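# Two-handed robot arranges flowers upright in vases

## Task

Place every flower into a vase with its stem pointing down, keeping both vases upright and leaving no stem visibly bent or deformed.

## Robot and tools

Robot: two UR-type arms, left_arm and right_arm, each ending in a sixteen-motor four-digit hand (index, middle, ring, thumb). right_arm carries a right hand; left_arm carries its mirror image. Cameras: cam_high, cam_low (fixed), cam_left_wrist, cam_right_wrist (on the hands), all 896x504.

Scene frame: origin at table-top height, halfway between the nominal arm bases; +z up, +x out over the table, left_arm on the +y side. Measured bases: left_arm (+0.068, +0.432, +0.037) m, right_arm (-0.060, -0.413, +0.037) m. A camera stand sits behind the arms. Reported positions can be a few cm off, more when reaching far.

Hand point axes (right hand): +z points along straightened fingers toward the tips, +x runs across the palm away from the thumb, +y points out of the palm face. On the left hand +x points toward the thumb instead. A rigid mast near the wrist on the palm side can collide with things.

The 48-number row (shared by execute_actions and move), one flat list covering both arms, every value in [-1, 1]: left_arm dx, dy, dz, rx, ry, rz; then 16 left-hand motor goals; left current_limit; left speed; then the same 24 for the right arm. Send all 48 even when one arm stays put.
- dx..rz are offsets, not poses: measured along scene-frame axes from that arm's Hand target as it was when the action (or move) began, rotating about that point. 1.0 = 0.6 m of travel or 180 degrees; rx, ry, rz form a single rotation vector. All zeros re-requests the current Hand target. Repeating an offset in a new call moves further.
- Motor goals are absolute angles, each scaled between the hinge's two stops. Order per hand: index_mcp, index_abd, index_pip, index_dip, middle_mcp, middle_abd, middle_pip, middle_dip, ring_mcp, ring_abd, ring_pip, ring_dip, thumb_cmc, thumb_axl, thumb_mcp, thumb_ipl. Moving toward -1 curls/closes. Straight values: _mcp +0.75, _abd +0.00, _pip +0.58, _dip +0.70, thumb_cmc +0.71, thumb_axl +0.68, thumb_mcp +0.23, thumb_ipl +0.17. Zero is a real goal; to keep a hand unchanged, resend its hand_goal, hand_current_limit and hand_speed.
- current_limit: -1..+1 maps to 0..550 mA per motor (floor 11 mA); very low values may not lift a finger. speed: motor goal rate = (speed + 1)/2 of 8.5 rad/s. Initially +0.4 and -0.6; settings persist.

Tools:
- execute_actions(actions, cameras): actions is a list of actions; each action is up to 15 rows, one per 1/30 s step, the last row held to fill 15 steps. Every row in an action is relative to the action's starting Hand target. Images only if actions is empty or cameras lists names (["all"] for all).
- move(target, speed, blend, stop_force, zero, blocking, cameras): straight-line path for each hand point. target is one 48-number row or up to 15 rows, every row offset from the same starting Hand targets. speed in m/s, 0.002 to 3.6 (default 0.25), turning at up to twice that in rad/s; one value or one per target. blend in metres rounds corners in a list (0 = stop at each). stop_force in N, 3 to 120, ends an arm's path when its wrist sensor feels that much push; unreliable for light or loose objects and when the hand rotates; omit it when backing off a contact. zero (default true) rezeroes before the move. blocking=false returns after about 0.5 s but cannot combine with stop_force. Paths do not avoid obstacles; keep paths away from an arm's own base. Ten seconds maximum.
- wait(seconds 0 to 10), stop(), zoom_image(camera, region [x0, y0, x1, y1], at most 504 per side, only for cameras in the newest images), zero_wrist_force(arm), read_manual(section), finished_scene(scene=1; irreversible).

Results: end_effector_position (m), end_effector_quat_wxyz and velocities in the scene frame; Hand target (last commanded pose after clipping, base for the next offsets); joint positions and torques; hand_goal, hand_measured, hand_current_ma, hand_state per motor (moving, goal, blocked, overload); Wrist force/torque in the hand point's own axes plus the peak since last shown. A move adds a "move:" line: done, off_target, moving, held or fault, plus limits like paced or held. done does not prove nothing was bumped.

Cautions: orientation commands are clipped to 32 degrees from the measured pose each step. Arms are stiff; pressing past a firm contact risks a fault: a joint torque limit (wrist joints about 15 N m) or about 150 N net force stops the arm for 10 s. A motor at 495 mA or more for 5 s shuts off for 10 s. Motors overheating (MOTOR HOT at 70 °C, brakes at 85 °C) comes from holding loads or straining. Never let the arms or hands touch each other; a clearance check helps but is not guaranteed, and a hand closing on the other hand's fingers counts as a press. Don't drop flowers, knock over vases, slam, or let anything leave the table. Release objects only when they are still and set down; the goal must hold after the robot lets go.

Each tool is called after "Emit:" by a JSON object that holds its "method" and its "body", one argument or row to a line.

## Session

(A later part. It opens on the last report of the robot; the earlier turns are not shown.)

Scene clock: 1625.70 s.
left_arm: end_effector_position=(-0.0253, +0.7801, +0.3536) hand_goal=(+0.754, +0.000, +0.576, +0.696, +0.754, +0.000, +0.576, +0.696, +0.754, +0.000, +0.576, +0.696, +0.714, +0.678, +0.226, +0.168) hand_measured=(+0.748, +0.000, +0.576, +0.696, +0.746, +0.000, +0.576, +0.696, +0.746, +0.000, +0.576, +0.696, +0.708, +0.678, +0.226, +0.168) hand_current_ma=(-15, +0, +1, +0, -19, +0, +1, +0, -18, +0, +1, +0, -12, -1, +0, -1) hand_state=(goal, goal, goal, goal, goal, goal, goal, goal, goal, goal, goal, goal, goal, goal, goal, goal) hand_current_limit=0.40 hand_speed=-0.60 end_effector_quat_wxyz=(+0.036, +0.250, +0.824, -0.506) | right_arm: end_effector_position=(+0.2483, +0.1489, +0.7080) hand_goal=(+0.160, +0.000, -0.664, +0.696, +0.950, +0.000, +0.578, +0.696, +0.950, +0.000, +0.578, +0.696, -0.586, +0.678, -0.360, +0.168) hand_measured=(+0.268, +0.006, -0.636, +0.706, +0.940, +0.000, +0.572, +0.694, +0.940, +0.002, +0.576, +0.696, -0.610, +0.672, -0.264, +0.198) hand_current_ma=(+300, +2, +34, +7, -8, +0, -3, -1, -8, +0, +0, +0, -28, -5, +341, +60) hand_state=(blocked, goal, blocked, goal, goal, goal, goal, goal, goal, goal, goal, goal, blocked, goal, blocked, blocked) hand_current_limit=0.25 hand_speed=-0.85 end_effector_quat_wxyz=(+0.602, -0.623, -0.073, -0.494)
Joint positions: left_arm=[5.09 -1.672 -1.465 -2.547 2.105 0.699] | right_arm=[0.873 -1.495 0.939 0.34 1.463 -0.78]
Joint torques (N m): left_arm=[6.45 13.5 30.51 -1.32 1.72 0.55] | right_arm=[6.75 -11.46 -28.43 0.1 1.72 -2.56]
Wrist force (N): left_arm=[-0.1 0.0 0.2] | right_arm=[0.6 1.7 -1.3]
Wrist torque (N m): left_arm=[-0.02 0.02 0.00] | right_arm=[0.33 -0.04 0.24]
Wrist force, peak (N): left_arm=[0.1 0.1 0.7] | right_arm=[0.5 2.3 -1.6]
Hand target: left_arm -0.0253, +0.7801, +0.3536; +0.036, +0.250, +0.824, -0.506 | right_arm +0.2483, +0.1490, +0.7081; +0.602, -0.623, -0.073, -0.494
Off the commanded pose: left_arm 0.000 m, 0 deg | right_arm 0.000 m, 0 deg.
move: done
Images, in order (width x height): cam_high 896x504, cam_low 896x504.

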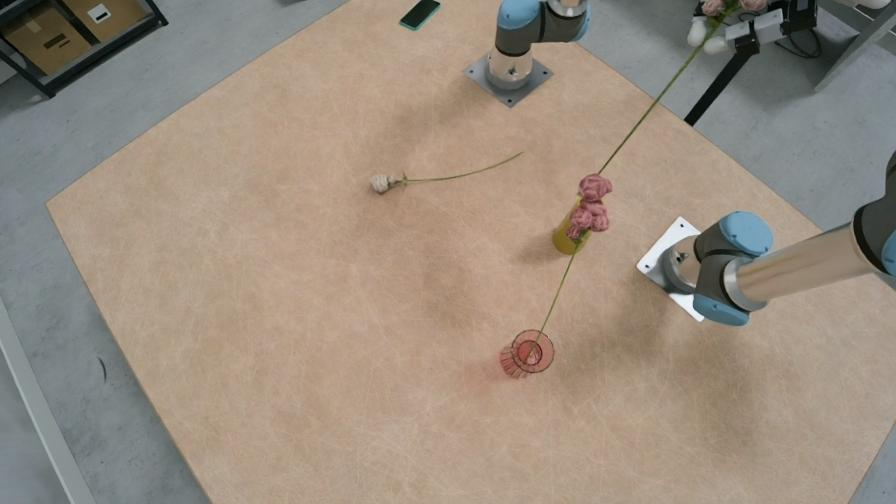

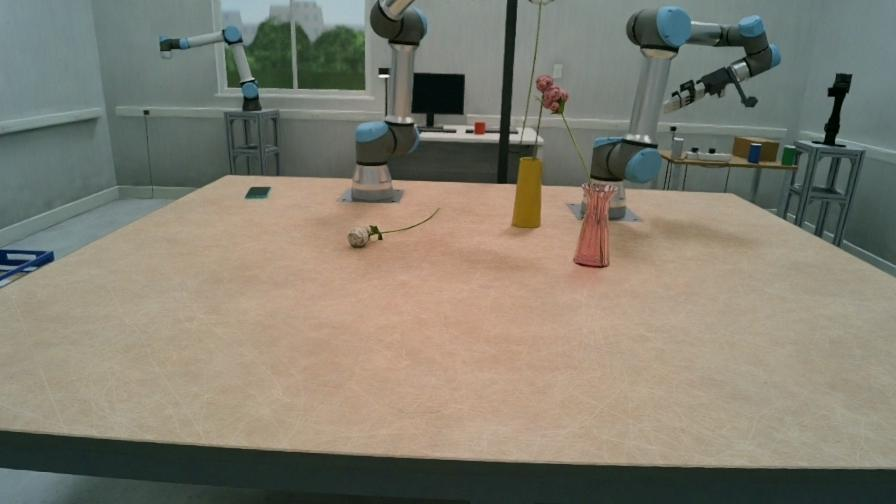

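Emit:
{"method": "move", "body": {
  "target": [0,0,0,0,0,0,0.754,0,0.576,0.696,0.754,0,0.576,0.696,0.754,0,0.576,0.696,0.714,0.678,0.226,0.168,0.4,-0.6,-0.0037,-0.0013,0.0105,0.0257,-0.0212,0,0.16,0,-0.664,0.696,0.95,0,0.577,0.696,0.95,0,0.577,0.696,-0.586,0.677,-0.36,0.168,0.25,-0.85],
  "speed": 0.06,
  "cameras": ["cam_high","cam_low","cam_right_wrist"]
}}

Emit:
{"method": "zoom_image", "body": {
  "camera": "cam_high",
  "region": [540, 0, 800, 240]
}}

Emit:
{"method": "zoom_image", "body": {
  "camera": "cam_low",
  "region": [450, 0, 650, 240]
}}

Scene clock: 1665.70 s.
left_arm: end_effector_position=(-0.0253, +0.7801, +0.3536) hand_goal=(+0.754, +0.000, +0.576, +0.696, +0.754, +0.000, +0.576, +0.696, +0.754, +0.000, +0.576, +0.696, +0.714, +0.678, +0.226, +0.168) hand_measured=(+0.748, +0.000, +0.576, +0.696, +0.746, +0.000, +0.576, +0.696, +0.746, +0.000, +0.576, +0.696, +0.708, +0.678, +0.226, +0.168) hand_current_ma=(-15, +0, +1, +0, -19, +0, +1, +0, -18, +0, +1, +0, -12, -1, +0, -1) hand_state=(goal, goal, goal, goal, goal, goal, goal, goal, goal, goal, goal, goal, goal, goal, goal, goal) hand_current_limit=0.40 hand_speed=-0.60 end_effector_quat_wxyz=(+0.036, +0.250, +0.824, -0.506) | right_arm: end_effector_position=(+0.2461, +0.1482, +0.7144) hand_goal=(+0.160, +0.000, -0.664, +0.696, +0.950, +0.000, +0.578, +0.696, +0.950, +0.000, +0.578, +0.696, -0.586, +0.678, -0.360, +0.168) hand_measured=(+0.268, +0.006, -0.636, +0.706, +0.940, +0.000, +0.572, +0.694, +0.940, +0.002, +0.576, +0.696, -0.610, +0.672, -0.264, +0.198) hand_current_ma=(+300, +2, +34, +7, -8, +0, -3, -1, -8, +0, +0, +0, -28, -5, +341, +60) hand_state=(blocked, goal, blocked, goal, goal, goal, goal, goal, goal, goal, goal, goal, blocked, goal, blocked, blocked) hand_current_limit=0.25 hand_speed=-0.85 end_effector_quat_wxyz=(+0.624, -0.582, -0.073, -0.517)
Joint positions: left_arm=[5.09 -1.672 -1.465 -2.547 2.105 0.699] | right_arm=[0.876 -1.556 1.068 0.168 1.466 -0.782]
Joint torques (N m): left_arm=[6.56 13.82 30.56 -1.25 1.72 0.57] | right_arm=[8.63 -34.27 -10.7 -4.59 1.19 -2.3]
Wrist force (N): left_arm=[0.3 -0.1 0.3] | right_arm=[0.9 1.6 -1.4]
Wrist torque (N m): left_arm=[-0.04 -0.02 0.03] | right_arm=[0.33 -0.09 0.24]
Wrist force, peak (N): left_arm=[-0.2 -0.1 0.6] | right_arm=[0.7 2.0 -1.7]
Hand target: left_arm -0.0253, +0.7801, +0.3536; +0.036, +0.250, +0.824, -0.506 | right_arm +0.2461, +0.1482, +0.7144; +0.624, -0.582, -0.073, -0.517
Off the commanded pose: left_arm 0.000 m, 0 deg | right_arm 0.000 m, 0 deg.
move: done
camera_calibration:
cam_right_wrist: T_world_to_cam=[[0.0862657, 0.306289, -0.948022, 0.638353], [-0.944888, -0.276499, -0.175312, 0.341677], [-0.315824, 0.910898, 0.265556, -0.126006], [0, 0, 0, 1]] pos_world=[0.227983, 0.013732, 0.698534]
Images, in order (width x height): cam_high 896x504, cam_low 896x504, cam_right_wrist 896x504.

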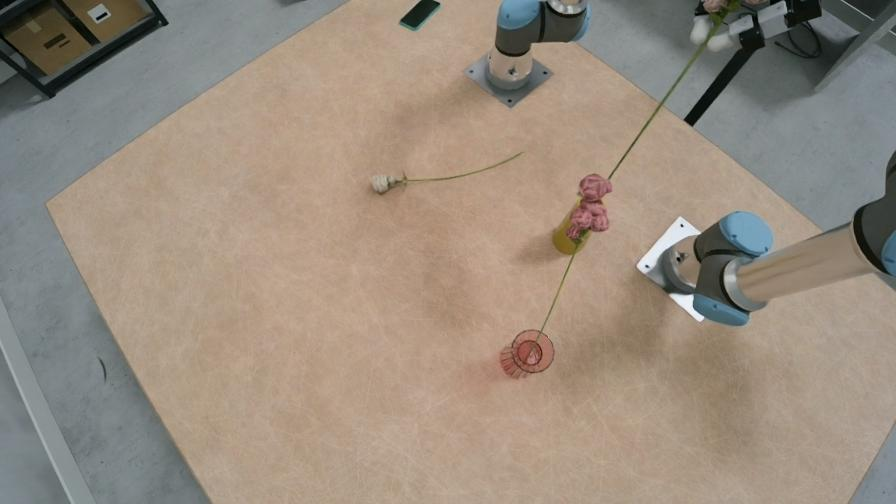

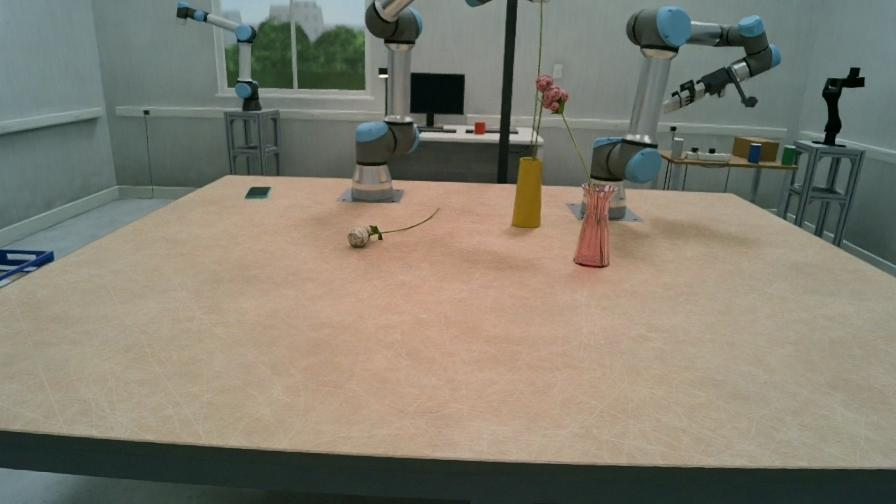

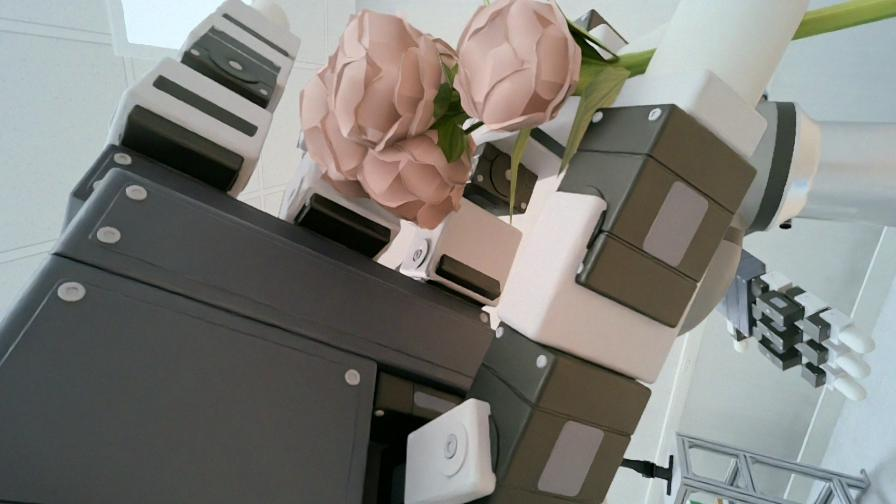

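Scaled by 1.938 from the camera's 896x504 image, which has a finer 1280x720 frame.

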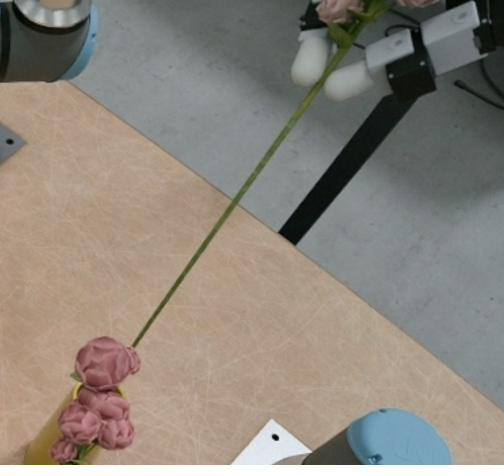

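Scaled by 2.100 from the camera's 896x504 image, which has a finer 1280x720 frame.

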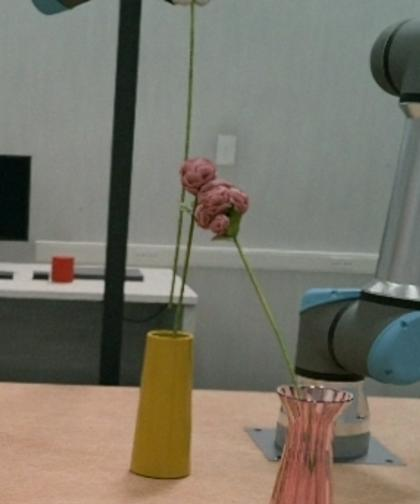

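Emit:
{"method": "move", "body": {
  "target": [
    [0,0,0,0,0,0,0.754,0,0.576,0.696,0.754,0,0.576,0.696,0.754,0,0.576,0.696,0.714,0.678,0.226,0.168,0.4,-0.6,0.01,0.005,0,0,0,0,0.16,0,-0.664,0.696,0.95,0,0.577,0.696,0.95,0,0.577,0.696,-0.586,0.677,-0.36,0.168,0.25,-0.85],
    [0,0,0,0,0,0,0.754,0,0.576,0.696,0.754,0,0.576,0.696,0.754,0,0.576,0.696,0.714,0.678,0.226,0.168,0.4,-0.6,0.01,0.005,-0.11,0,0,0,0.16,0,-0.664,0.696,0.95,0,0.577,0.696,0.95,0,0.577,0.696,-0.586,0.677,-0.36,0.168,0.25,-0.85]
  ],
  "speed": [0.05,0.06],
  "stop_force": 4,
  "cameras": ["cam_high","cam_low"]
}}

Emit:
{"method": "zoom_image", "body": {
  "camera": "cam_high",
  "region": [540, 60, 740, 260]
}}

Emit:
{"method": "zoom_image", "body": {
  "camera": "cam_low",
  "region": [490, 60, 600, 240]
}}

Scene clock: 1688.60 s.
left_arm: end_effector_position=(-0.0253, +0.7801, +0.3536) hand_goal=(+0.754, +0.000, +0.576, +0.696, +0.754, +0.000, +0.576, +0.696, +0.754, +0.000, +0.576, +0.696, +0.714, +0.678, +0.226, +0.168) hand_measured=(+0.748, +0.000, +0.576, +0.696, +0.746, +0.000, +0.576, +0.696, +0.746, +0.000, +0.576, +0.696, +0.708, +0.678, +0.226, +0.168) hand_current_ma=(-15, +0, +1, +0, -19, +0, +1, +0, -18, +0, +1, +0, -12, -1, +0, -1) hand_state=(goal, goal, goal, goal, goal, goal, goal, goal, goal, goal, goal, goal, goal, goal, goal, goal) hand_current_limit=0.40 hand_speed=-0.60 end_effector_quat_wxyz=(+0.036, +0.250, +0.824, -0.506) | right_arm: end_effector_position=(+0.2521, +0.1512, +0.6484) hand_goal=(+0.160, +0.000, -0.664, +0.696, +0.950, +0.000, +0.578, +0.696, +0.950, +0.000, +0.578, +0.696, -0.586, +0.678, -0.360, +0.168) hand_measured=(+0.268, +0.006, -0.636, +0.706, +0.940, +0.000, +0.572, +0.694, +0.940, +0.002, +0.576, +0.696, -0.610, +0.672, -0.264, +0.198) hand_current_ma=(+300, +2, +34, +7, -8, +0, -3, -1, -8, +0, +0, +0, -28, -5, +341, +60) hand_state=(blocked, goal, blocked, goal, goal, goal, goal, goal, goal, goal, goal, goal, blocked, goal, blocked, blocked) hand_current_limit=0.25 hand_speed=-0.85 end_effector_quat_wxyz=(+0.624, -0.582, -0.073, -0.517)
Joint positions: left_arm=[5.09 -1.672 -1.465 -2.547 2.105 0.699] | right_arm=[0.869 -1.609 1.303 -0.014 1.459 -0.779]
Joint torques (N m): left_arm=[6.25 13.87 30.43 -1.35 1.73 0.59] | right_arm=[-9.08 -33.28 -10.94 -5.11 -1.11 2.27]
Wrist force (N): left_arm=[0.1 -0.1 0.6] | right_arm=[0.6 1.6 -1.3]
Wrist torque (N m): left_arm=[-0.06 0.00 0.01] | right_arm=[0.33 -0.04 0.19]
Wrist force, peak (N): left_arm=[0.3 0.0 0.7] | right_arm=[0.7 2.0 -1.6]
Hand target: left_arm -0.0253, +0.7801, +0.3536; +0.036, +0.250, +0.824, -0.506 | right_arm +0.2521, +0.1512, +0.6484; +0.624, -0.582, -0.073, -0.517
Off the commanded pose: left_arm 0.000 m, 0 deg | right_arm 0.000 m, 0 deg.
move: done
Images, in order (width x height): cam_high 896x504, cam_low 896x504.

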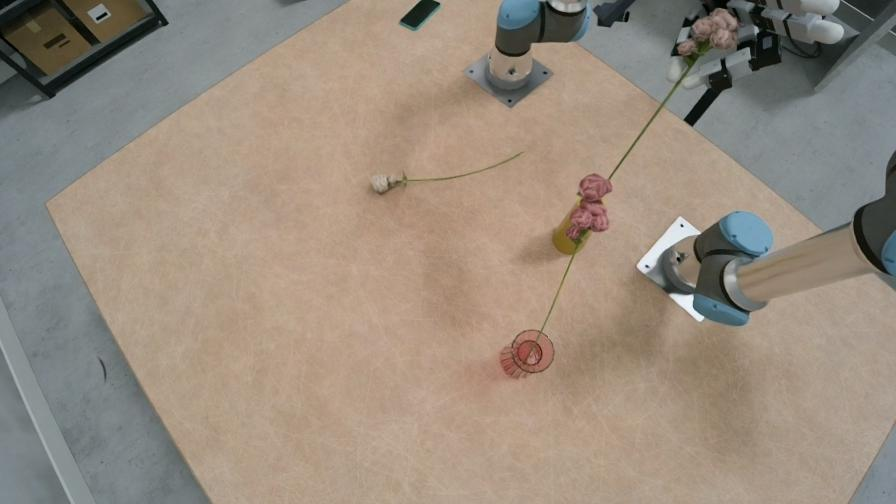

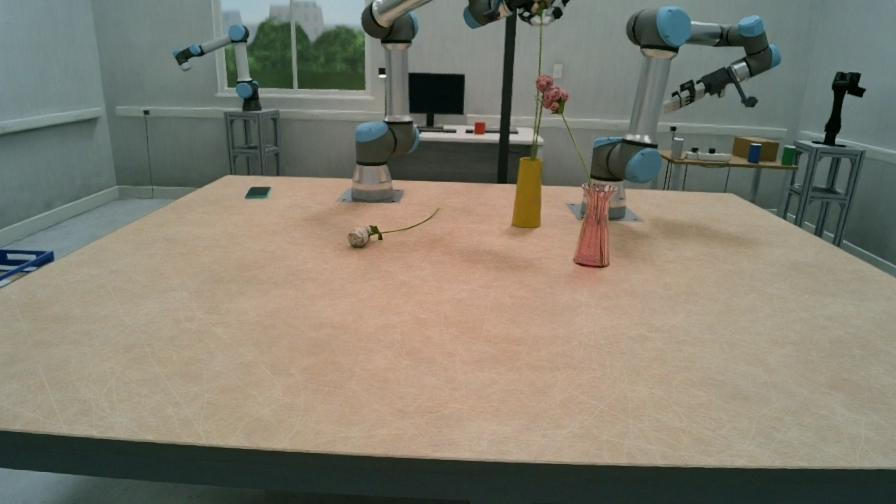

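Scaled by 2.520 from the camera's 896x504 image, which has a finer 1280x720 frame.

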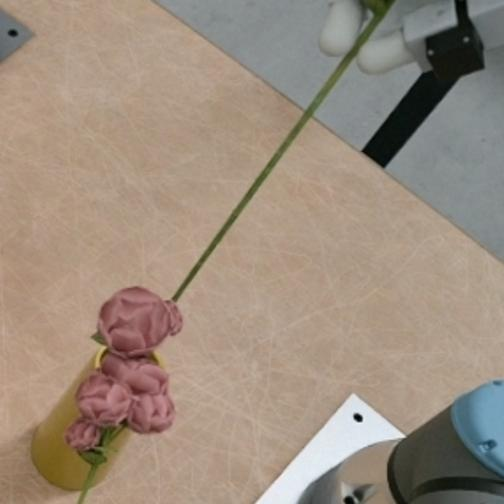

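Scaled by 2.800 from the camera's 896x504 image, which has a finer 1280x720 frame.

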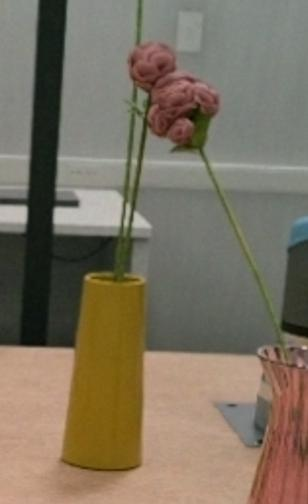

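Emit:
{"method": "zoom_image", "body": {
  "camera": "cam_low",
  "region": [505, 140, 555, 180]
}}

Emit:
{"method": "zoom_image", "body": {
  "camera": "cam_high",
  "region": [560, 160, 630, 220]
}}

Scaled by 10.080 from the camera's 896x504 image, which has a finer 1280x720 frame.

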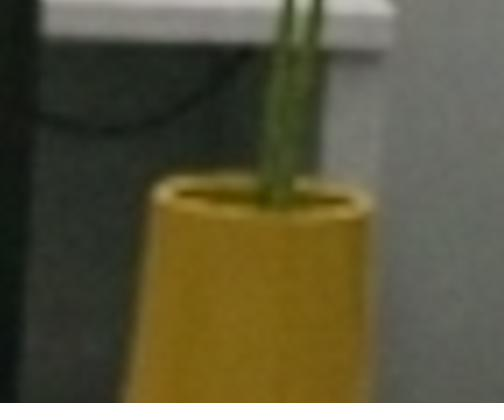

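Scaled by 7.200 from the camera's 896x504 image, which has a finer 1280x720 frame.

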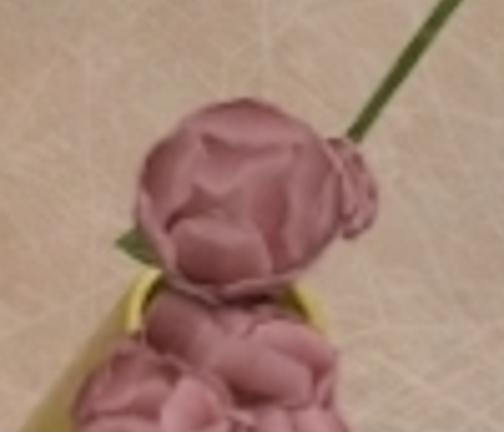

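Emit:
{"method": "move", "body": {
  "target": [
    [0,0,0,0,0,0,0.754,0,0.576,0.696,0.754,0,0.576,0.696,0.754,0,0.576,0.696,0.714,0.678,0.226,0.168,0.4,-0.6,0,0,-0.26,0,0,0,0.16,0,-0.664,0.696,0.95,0,0.577,0.696,0.95,0,0.577,0.696,-0.586,0.677,-0.36,0.168,0.25,-0.85]
  ],
  "speed": [0.08],
  "stop_force": 5,
  "cameras": ["cam_high","cam_low"]
}}

Emit:
{"method": "zoom_image", "body": {
  "camera": "cam_high",
  "region": [540, 60, 740, 260]
}}

Emit:
{"method": "zoom_image", "body": {
  "camera": "cam_low",
  "region": [470, 30, 620, 240]
}}

Scene clock: 1702.47 s.
left_arm: end_effector_position=(-0.0253, +0.7801, +0.3536) hand_goal=(+0.754, +0.000, +0.576, +0.696, +0.754, +0.000, +0.576, +0.696, +0.754, +0.000, +0.576, +0.696, +0.714, +0.678, +0.226, +0.168) hand_measured=(+0.748, +0.000, +0.576, +0.696, +0.746, +0.000, +0.576, +0.696, +0.746, +0.000, +0.576, +0.696, +0.708, +0.678, +0.226, +0.168) hand_current_ma=(-15, +0, +1, +0, -19, +0, +1, +0, -18, +0, +1, +0, -12, -1, +0, -1) hand_state=(goal, goal, goal, goal, goal, goal, goal, goal, goal, goal, goal, goal, goal, goal, goal, goal) hand_current_limit=0.40 hand_speed=-0.60 end_effector_quat_wxyz=(+0.036, +0.250, +0.824, -0.506) | right_arm: end_effector_position=(+0.2521, +0.1512, +0.4924) hand_goal=(+0.160, +0.000, -0.664, +0.696, +0.950, +0.000, +0.578, +0.696, +0.950, +0.000, +0.578, +0.696, -0.586, +0.678, -0.360, +0.168) hand_measured=(+0.266, +0.006, -0.636, +0.706, +0.940, +0.000, +0.572, +0.694, +0.940, +0.002, +0.576, +0.696, -0.612, +0.670, -0.264, +0.198) hand_current_ma=(+299, +3, +34, +7, -8, +0, -3, -1, -8, +0, +0, +0, -29, -5, +341, +60) hand_state=(blocked, goal, blocked, goal, goal, goal, goal, goal, goal, goal, goal, goal, blocked, goal, blocked, blocked) hand_current_limit=0.25 hand_speed=-0.85 end_effector_quat_wxyz=(+0.624, -0.582, -0.073, -0.517)
Joint positions: left_arm=[5.09 -1.672 -1.465 -2.547 2.105 0.699] | right_arm=[0.869 -1.648 1.742 -0.415 1.459 -0.779]
Joint torques (N m): left_arm=[5.93 13.74 30.32 -1.23 1.73 0.57] | right_arm=[-9.46 -6.64 -11.31 -5.12 -1.06 2.49]
Wrist force (N): left_arm=[0.1 -0.3 0.2] | right_arm=[1.0 1.6 -1.1]
Wrist torque (N m): left_arm=[-0.05 0.00 0.02] | right_arm=[0.30 -0.08 0.24]
Wrist force, peak (N): left_arm=[0.2 0.3 0.7] | right_arm=[0.5 2.2 -1.8]
Hand target: left_arm -0.0253, +0.7801, +0.3536; +0.036, +0.250, +0.824, -0.506 | right_arm +0.2521, +0.1512, +0.4924; +0.624, -0.582, -0.073, -0.517
Off the commanded pose: left_arm 0.000 m, 0 deg | right_arm 0.000 m, 0 deg.
move: done
Images, in order (width x height): cam_high 896x504, cam_low 896x504.

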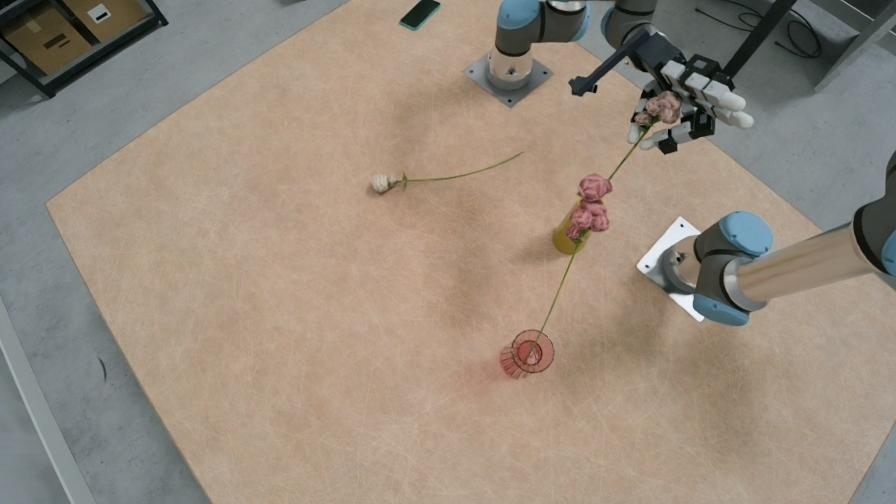

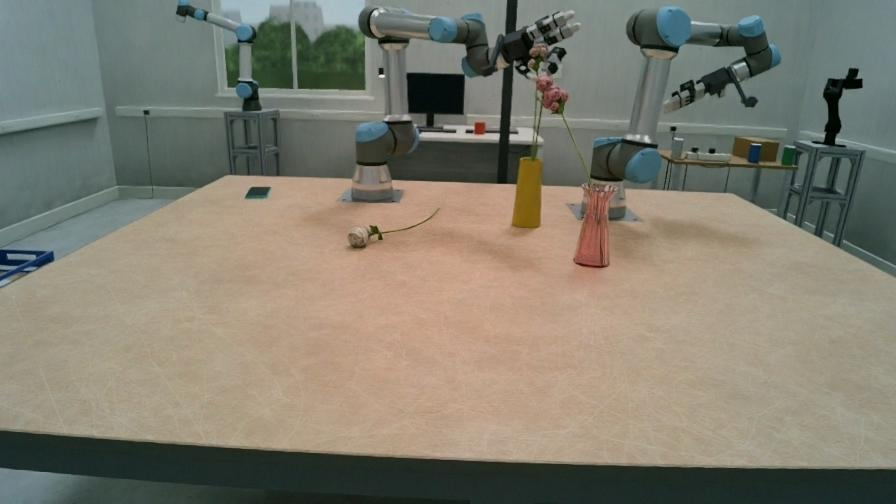

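Scaled by 2.520 from the camera's 896x504 image, which has a finer 1280x720 frame.

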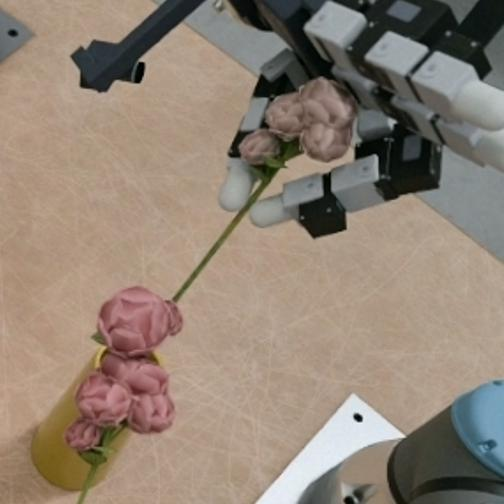

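Scaled by 2.400 from the camera's 896x504 image, which has a finer 1280x720 frame.

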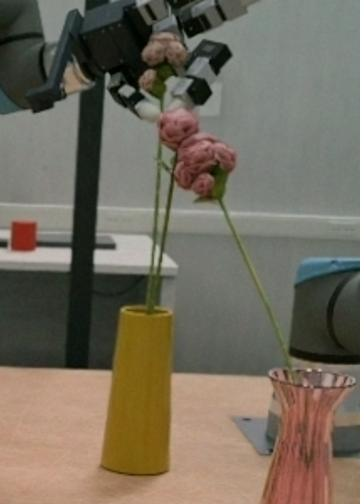

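Emit:
{"method": "move", "body": {
  "target": [
    [0,0,0,0,0,0,0.754,0,0.576,0.696,0.754,0,0.576,0.696,0.754,0,0.576,0.696,0.714,0.678,0.226,0.168,0.4,-0.6,0,0,-0.05,0,0,0,0.16,0,-0.664,0.696,0.95,0,0.577,0.696,0.95,0,0.577,0.696,-0.586,0.677,-0.36,0.168,0.25,-0.85]
  ],
  "speed": [0.03],
  "stop_force": 3,
  "cameras": ["cam_high","cam_low"]
}}

Emit:
{"method": "zoom_image", "body": {
  "camera": "cam_low",
  "region": [470, 30, 620, 240]
}}

Emit:
{"method": "zoom_image", "body": {
  "camera": "cam_high",
  "region": [540, 60, 740, 260]
}}

Scene clock: 1710.27 s.
left_arm: end_effector_position=(-0.0253, +0.7801, +0.3536) hand_goal=(+0.754, +0.000, +0.576, +0.696, +0.754, +0.000, +0.576, +0.696, +0.754, +0.000, +0.576, +0.696, +0.714, +0.678, +0.226, +0.168) hand_measured=(+0.748, +0.000, +0.576, +0.696, +0.746, +0.000, +0.576, +0.696, +0.746, +0.000, +0.576, +0.696, +0.708, +0.678, +0.226, +0.168) hand_current_ma=(-15, +0, +1, +0, -19, +0, +1, +0, -18, +0, +1, +0, -12, -1, +0, -1) hand_state=(goal, goal, goal, goal, goal, goal, goal, goal, goal, goal, goal, goal, goal, goal, goal, goal) hand_current_limit=0.40 hand_speed=-0.60 end_effector_quat_wxyz=(+0.036, +0.250, +0.824, -0.506) | right_arm: end_effector_position=(+0.2521, +0.1512, +0.4729) hand_goal=(+0.160, +0.000, -0.664, +0.696, +0.950, +0.000, +0.578, +0.696, +0.950, +0.000, +0.578, +0.696, -0.586, +0.678, -0.360, +0.168) hand_measured=(+0.264, +0.008, -0.634, +0.708, +0.940, +0.000, +0.572, +0.694, +0.940, +0.002, +0.576, +0.696, -0.620, +0.664, -0.272, +0.198) hand_current_ma=(+282, +4, +35, +8, -7, +0, -3, -1, -8, +0, +0, +0, -46, -14, +298, +60) hand_state=(blocked, goal, blocked, goal, goal, goal, goal, goal, goal, goal, goal, goal, blocked, goal, blocked, blocked) hand_current_limit=0.25 hand_speed=-0.85 end_effector_quat_wxyz=(+0.624, -0.582, -0.073, -0.517)
Joint positions: left_arm=[5.09 -1.672 -1.465 -2.547 2.105 0.699] | right_arm=[0.869 -1.642 1.787 -0.465 1.459 -0.779]
Joint torques (N m): left_arm=[6.06 13.27 30.51 -1.3 1.7 0.58] | right_arm=[-4.73 -32.32 -32.07 0.03 1.06 1.23]
Wrist force (N): left_arm=[0.0 0.2 0.4] | right_arm=[0.7 1.7 -1.3]
Wrist torque (N m): left_arm=[-0.01 0.01 0.00] | right_arm=[0.33 -0.05 0.22]
Wrist force, peak (N): left_arm=[0.0 0.0 0.7] | right_arm=[2.9 -0.8 -0.4]
Hand target: left_arm -0.0253, +0.7801, +0.3536; +0.036, +0.250, +0.824, -0.506 | right_arm +0.2521, +0.1512, +0.4729; +0.624, -0.582, -0.073, -0.517 (not the last commanded pose)
Off the commanded pose: left_arm 0.000 m, 0 deg | right_arm 0.011 m, 0 deg.
move: contact (right_arm)
Images, in order (width x height): cam_high 896x504, cam_low 896x504.

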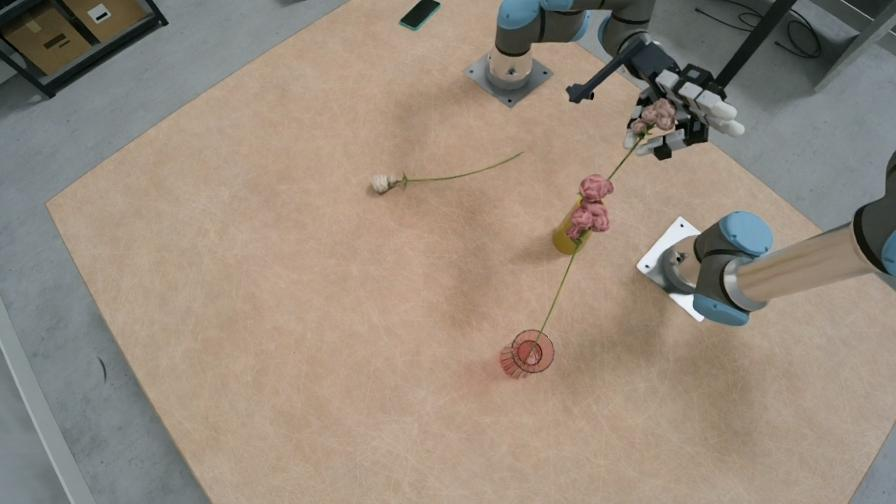

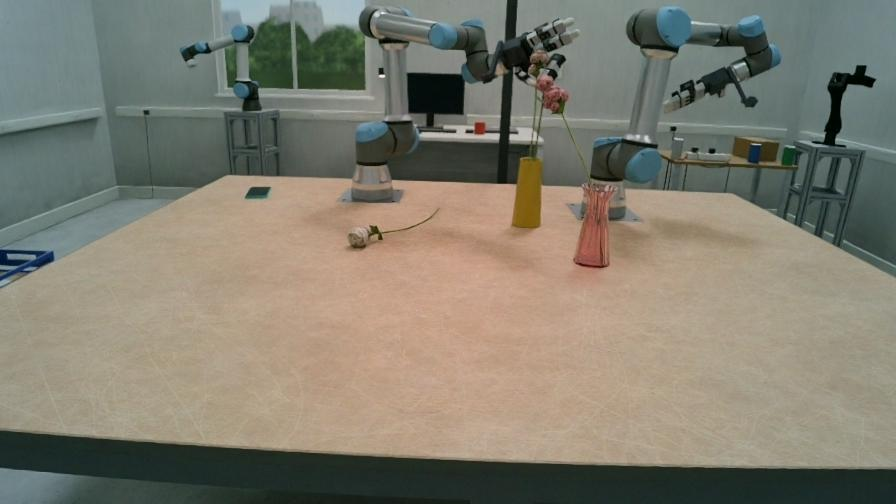

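Scaled by 2.400 from the camera's 896x504 image, which has a finer 1280x720 frame.

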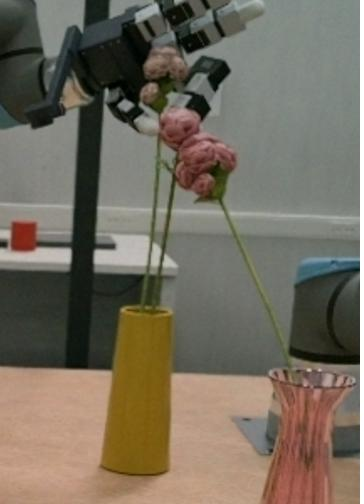

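Scaled by 2.520 from the camera's 896x504 image, which has a finer 1280x720 frame.

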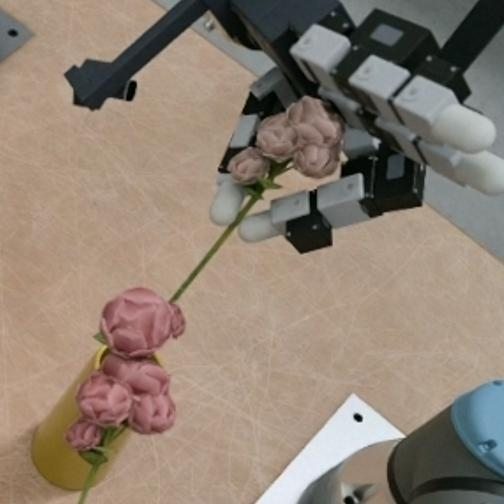

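Emit:
{"method": "move", "body": {
  "target": [
    [0,0,0,0,0,0,0.754,0,0.576,0.696,0.754,0,0.576,0.696,0.754,0,0.576,0.696,0.714,0.678,0.226,0.168,0.4,-0.6,0.0807,0,0,0,0.0333,0,0.16,0,-0.664,0.696,0.95,0,0.577,0.696,0.95,0,0.577,0.696,-0.586,0.677,-0.36,0.168,0.25,-0.85]
  ],
  "speed": [0.05],
  "cameras": ["cam_high","cam_low"]
}}

Emit:
{"method": "zoom_image", "body": {
  "camera": "cam_low",
  "region": [470, 30, 620, 240]
}}

Emit:
{"method": "zoom_image", "body": {
  "camera": "cam_high",
  "region": [540, 60, 740, 260]
}}

Scene clock: 1739.40 s.
left_arm: end_effector_position=(-0.0253, +0.7801, +0.3536) hand_goal=(+0.754, +0.000, +0.576, +0.696, +0.754, +0.000, +0.576, +0.696, +0.754, +0.000, +0.576, +0.696, +0.714, +0.678, +0.226, +0.168) hand_measured=(+0.748, +0.000, +0.576, +0.696, +0.746, +0.000, +0.576, +0.696, +0.746, +0.000, +0.576, +0.696, +0.708, +0.678, +0.226, +0.168) hand_current_ma=(-15, +0, +1, +0, -19, +0, +1, +0, -18, +0, +1, +0, -12, -1, +0, -1) hand_state=(goal, goal, goal, goal, goal, goal, goal, goal, goal, goal, goal, goal, goal, goal, goal, goal) hand_current_limit=0.40 hand_speed=-0.60 end_effector_quat_wxyz=(+0.036, +0.250, +0.824, -0.506) | right_arm: end_effector_position=(+0.3004, +0.1512, +0.4729) hand_goal=(+0.160, +0.000, -0.664, +0.696, +0.950, +0.000, +0.578, +0.696, +0.950, +0.000, +0.578, +0.696, -0.586, +0.678, -0.360, +0.168) hand_measured=(+0.264, +0.010, -0.634, +0.708, +0.940, +0.000, +0.572, +0.694, +0.940, +0.002, +0.576, +0.696, -0.620, +0.664, -0.272, +0.198) hand_current_ma=(+282, +5, +35, +8, -7, +0, -3, -1, -8, +0, +0, +0, -46, -14, +298, +60) hand_state=(blocked, goal, blocked, goal, goal, goal, goal, goal, goal, goal, goal, goal, blocked, goal, blocked, blocked) hand_current_limit=0.25 hand_speed=-0.85 end_effector_quat_wxyz=(+0.627, -0.608, -0.040, -0.486)
Joint positions: left_arm=[5.09 -1.672 -1.465 -2.547 2.105 0.699] | right_arm=[0.778 -1.586 1.685 -0.363 1.394 -0.678]
Joint torques (N m): left_arm=[5.97 13.33 29.98 -1.22 1.8 0.6] | right_arm=[-7.89 -9.67 -33.9 -0.46 -1.59 2]
Wrist force (N): left_arm=[0.1 -0.1 0.3] | right_arm=[0.5 1.4 -1.6]
Wrist torque (N m): left_arm=[-0.04 0.00 0.01] | right_arm=[0.31 -0.02 0.14]
Wrist force, peak (N): left_arm=[0.2 0.4 0.7] | right_arm=[1.1 2.0 -1.2]
Hand target: left_arm -0.0253, +0.7801, +0.3536; +0.036, +0.250, +0.824, -0.506 | right_arm +0.3005, +0.1512, +0.4729; +0.627, -0.608, -0.040, -0.486
Off the commanded pose: left_arm 0.000 m, 0 deg | right_arm 0.000 m, 0 deg.
move: done
Images, in order (width x height): cam_high 896x504, cam_low 896x504.

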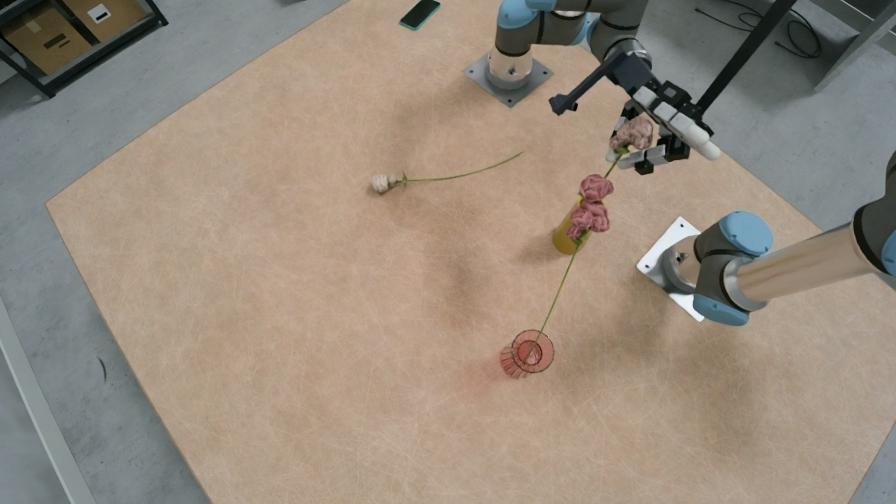

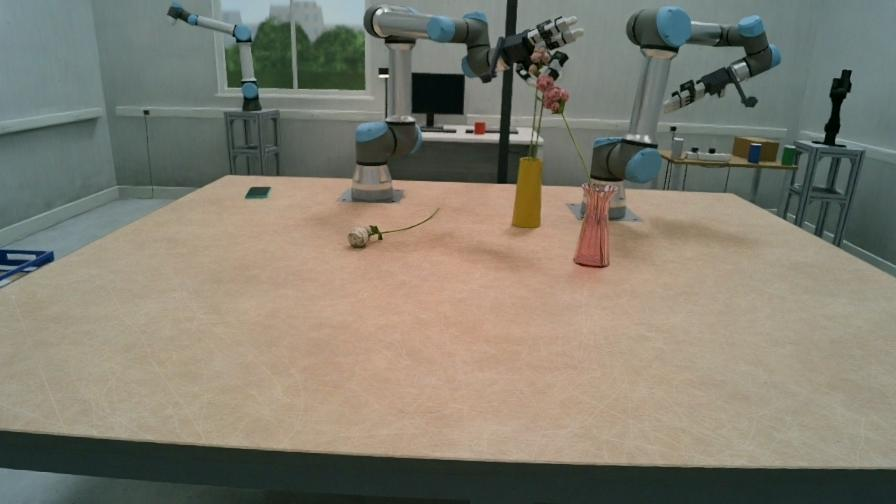

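Scaled by 2.400 from the camera's 896x504 image, which has a finer 1280x720 frame.

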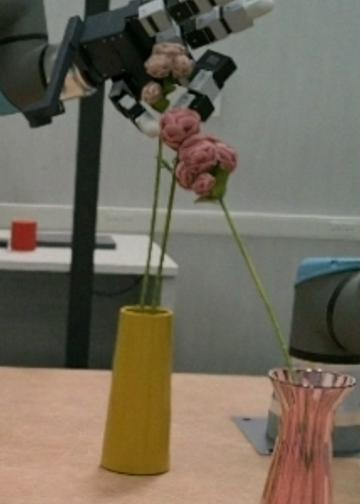

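Scaled by 2.520 from the camera's 896x504 image, which has a finer 1280x720 frame.

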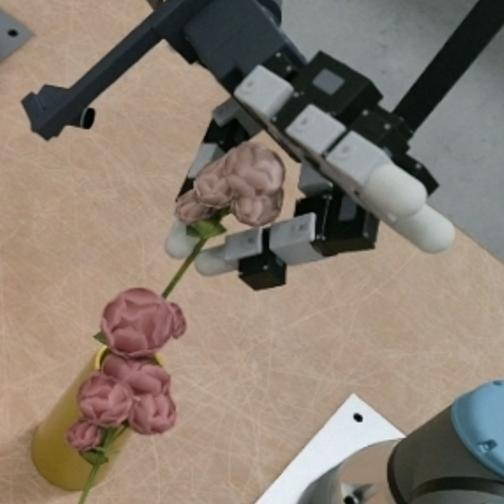

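Emit:
{"method": "move", "body": {
  "target": [0,0,0,0,0,0,0.754,0,0.576,0.696,0.754,0,0.576,0.696,0.754,0,0.576,0.696,0.714,0.678,0.226,0.168,0.4,-0.6,0,0,0,0,0,0,0.507,0,-0.847,0.696,0.95,0,0.577,0.696,0.95,0,0.577,0.696,-0.586,0.677,-0.11,0.168,0.1,-0.93],
  "cameras": ["cam_high","cam_low","cam_right_wrist"]
}}

Emit:
{"method": "zoom_image", "body": {
  "camera": "cam_low",
  "region": [470, 30, 620, 240]
}}

Emit:
{"method": "zoom_image", "body": {
  "camera": "cam_high",
  "region": [540, 60, 740, 260]
}}

Scene clock: 1746.57 s.
left_arm: end_effector_position=(-0.0253, +0.7801, +0.3536) hand_goal=(+0.754, +0.000, +0.576, +0.696, +0.754, +0.000, +0.576, +0.696, +0.754, +0.000, +0.576, +0.696, +0.714, +0.678, +0.226, +0.168) hand_measured=(+0.748, +0.000, +0.576, +0.696, +0.746, +0.000, +0.576, +0.696, +0.746, +0.000, +0.576, +0.696, +0.708, +0.678, +0.226, +0.168) hand_current_ma=(-15, +0, +1, +0, -19, +0, +1, +0, -18, +0, +1, +0, -12, -1, +0, -1) hand_state=(goal, goal, goal, goal, goal, goal, goal, goal, goal, goal, goal, goal, goal, goal, goal, goal) hand_current_limit=0.40 hand_speed=-0.60 end_effector_quat_wxyz=(+0.036, +0.250, +0.824, -0.506) | right_arm: end_effector_position=(+0.3005, +0.1512, +0.4729) hand_goal=(+0.508, +0.000, -0.846, +0.696, +0.950, +0.000, +0.578, +0.696, +0.950, +0.000, +0.578, +0.696, -0.586, +0.678, -0.110, +0.168) hand_measured=(+0.492, +0.006, -0.842, +0.698, +0.940, +0.000, +0.572, +0.694, +0.940, +0.002, +0.576, +0.696, -0.582, +0.678, -0.110, +0.172) hand_current_ma=(-15, +2, +1, +1, -7, +0, -3, -1, -8, +0, +0, +0, +1, +0, +0, +2) hand_state=(goal, goal, goal, goal, goal, goal, goal, goal, goal, goal, goal, goal, goal, goal, goal, goal) hand_current_limit=0.10 hand_speed=-0.93 end_effector_quat_wxyz=(+0.627, -0.608, -0.040, -0.486)
Joint positions: left_arm=[5.09 -1.672 -1.465 -2.547 2.105 0.699] | right_arm=[0.777 -1.586 1.684 -0.363 1.393 -0.677]
Joint torques (N m): left_arm=[6.19 13.88 30.76 -1.32 1.71 0.53] | right_arm=[-9.18 -9.01 -32.09 -0.18 -1.22 2.02]
Wrist force (N): left_arm=[0.1 -0.2 0.5] | right_arm=[0.8 1.5 -1.4]
Wrist torque (N m): left_arm=[-0.07 0.01 0.02] | right_arm=[0.35 -0.02 0.12]
Wrist force, peak (N): left_arm=[0.1 0.1 0.7] | right_arm=[0.5 1.6 -1.7]
Hand target: left_arm -0.0253, +0.7801, +0.3536; +0.036, +0.250, +0.824, -0.506 | right_arm +0.3005, +0.1512, +0.4729; +0.627, -0.608, -0.040, -0.486
Off the commanded pose: left_arm 0.000 m, 0 deg | right_arm 0.000 m, 0 deg.
move: done
camera_calibration:
cam_right_wrist: T_world_to_cam=[[-0.013073, 0.30653, -0.951771, 0.435451], [-0.958029, -0.276447, -0.0758744, 0.308515], [-0.286372, 0.910833, 0.297279, -0.0712793], [0, 0, 0, 1]] pos_world=[0.280846, 0.0167326, 0.459048]
Images, in order (width x height): cam_high 896x504, cam_low 896x504, cam_right_wrist 896x504.

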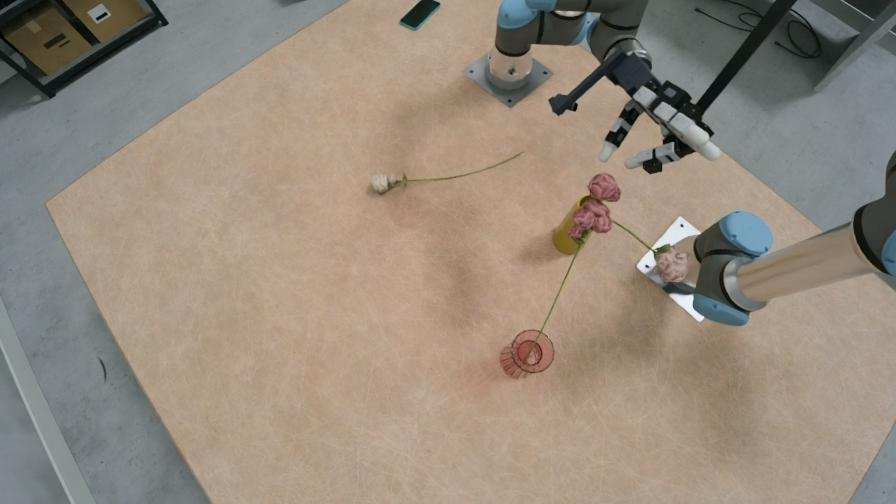

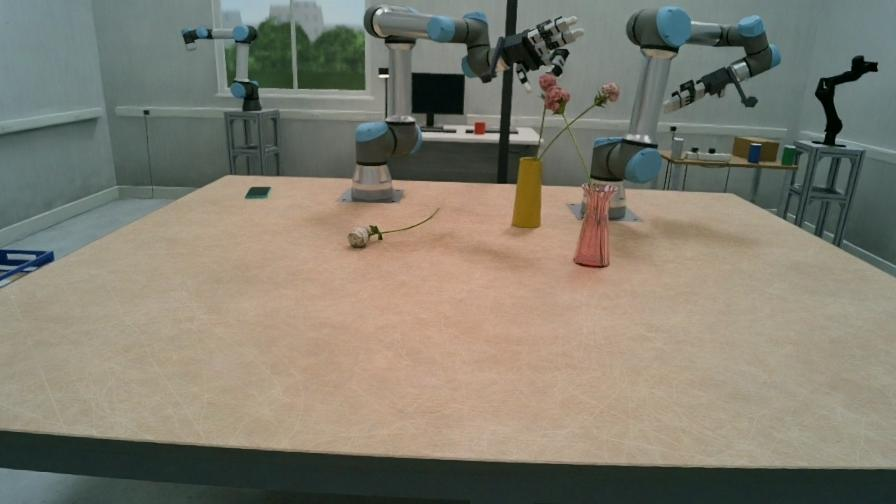

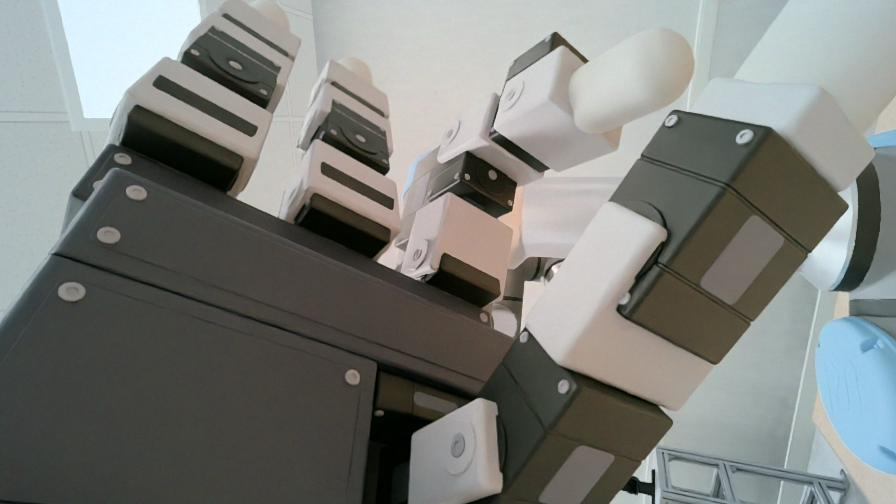

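Scaled by 2.400 from the camera's 896x504 image, which has a finer 1280x720 frame.

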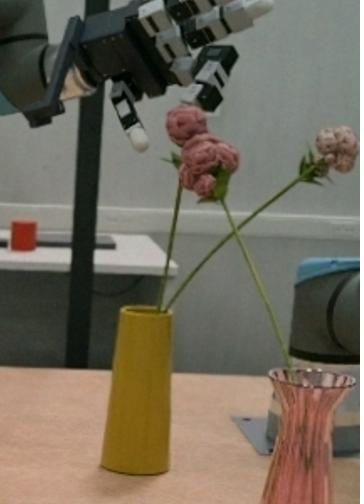

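Scaled by 2.520 from the camera's 896x504 image, which has a finer 1280x720 frame.

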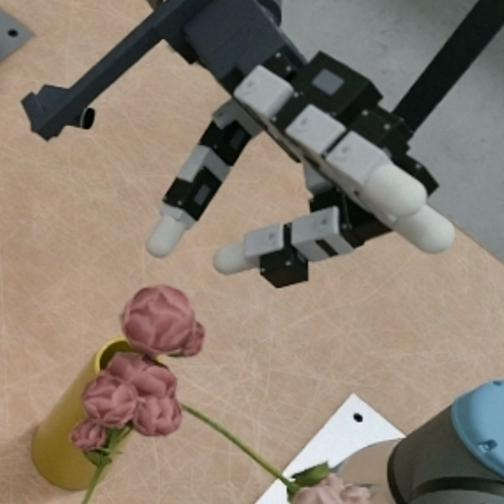

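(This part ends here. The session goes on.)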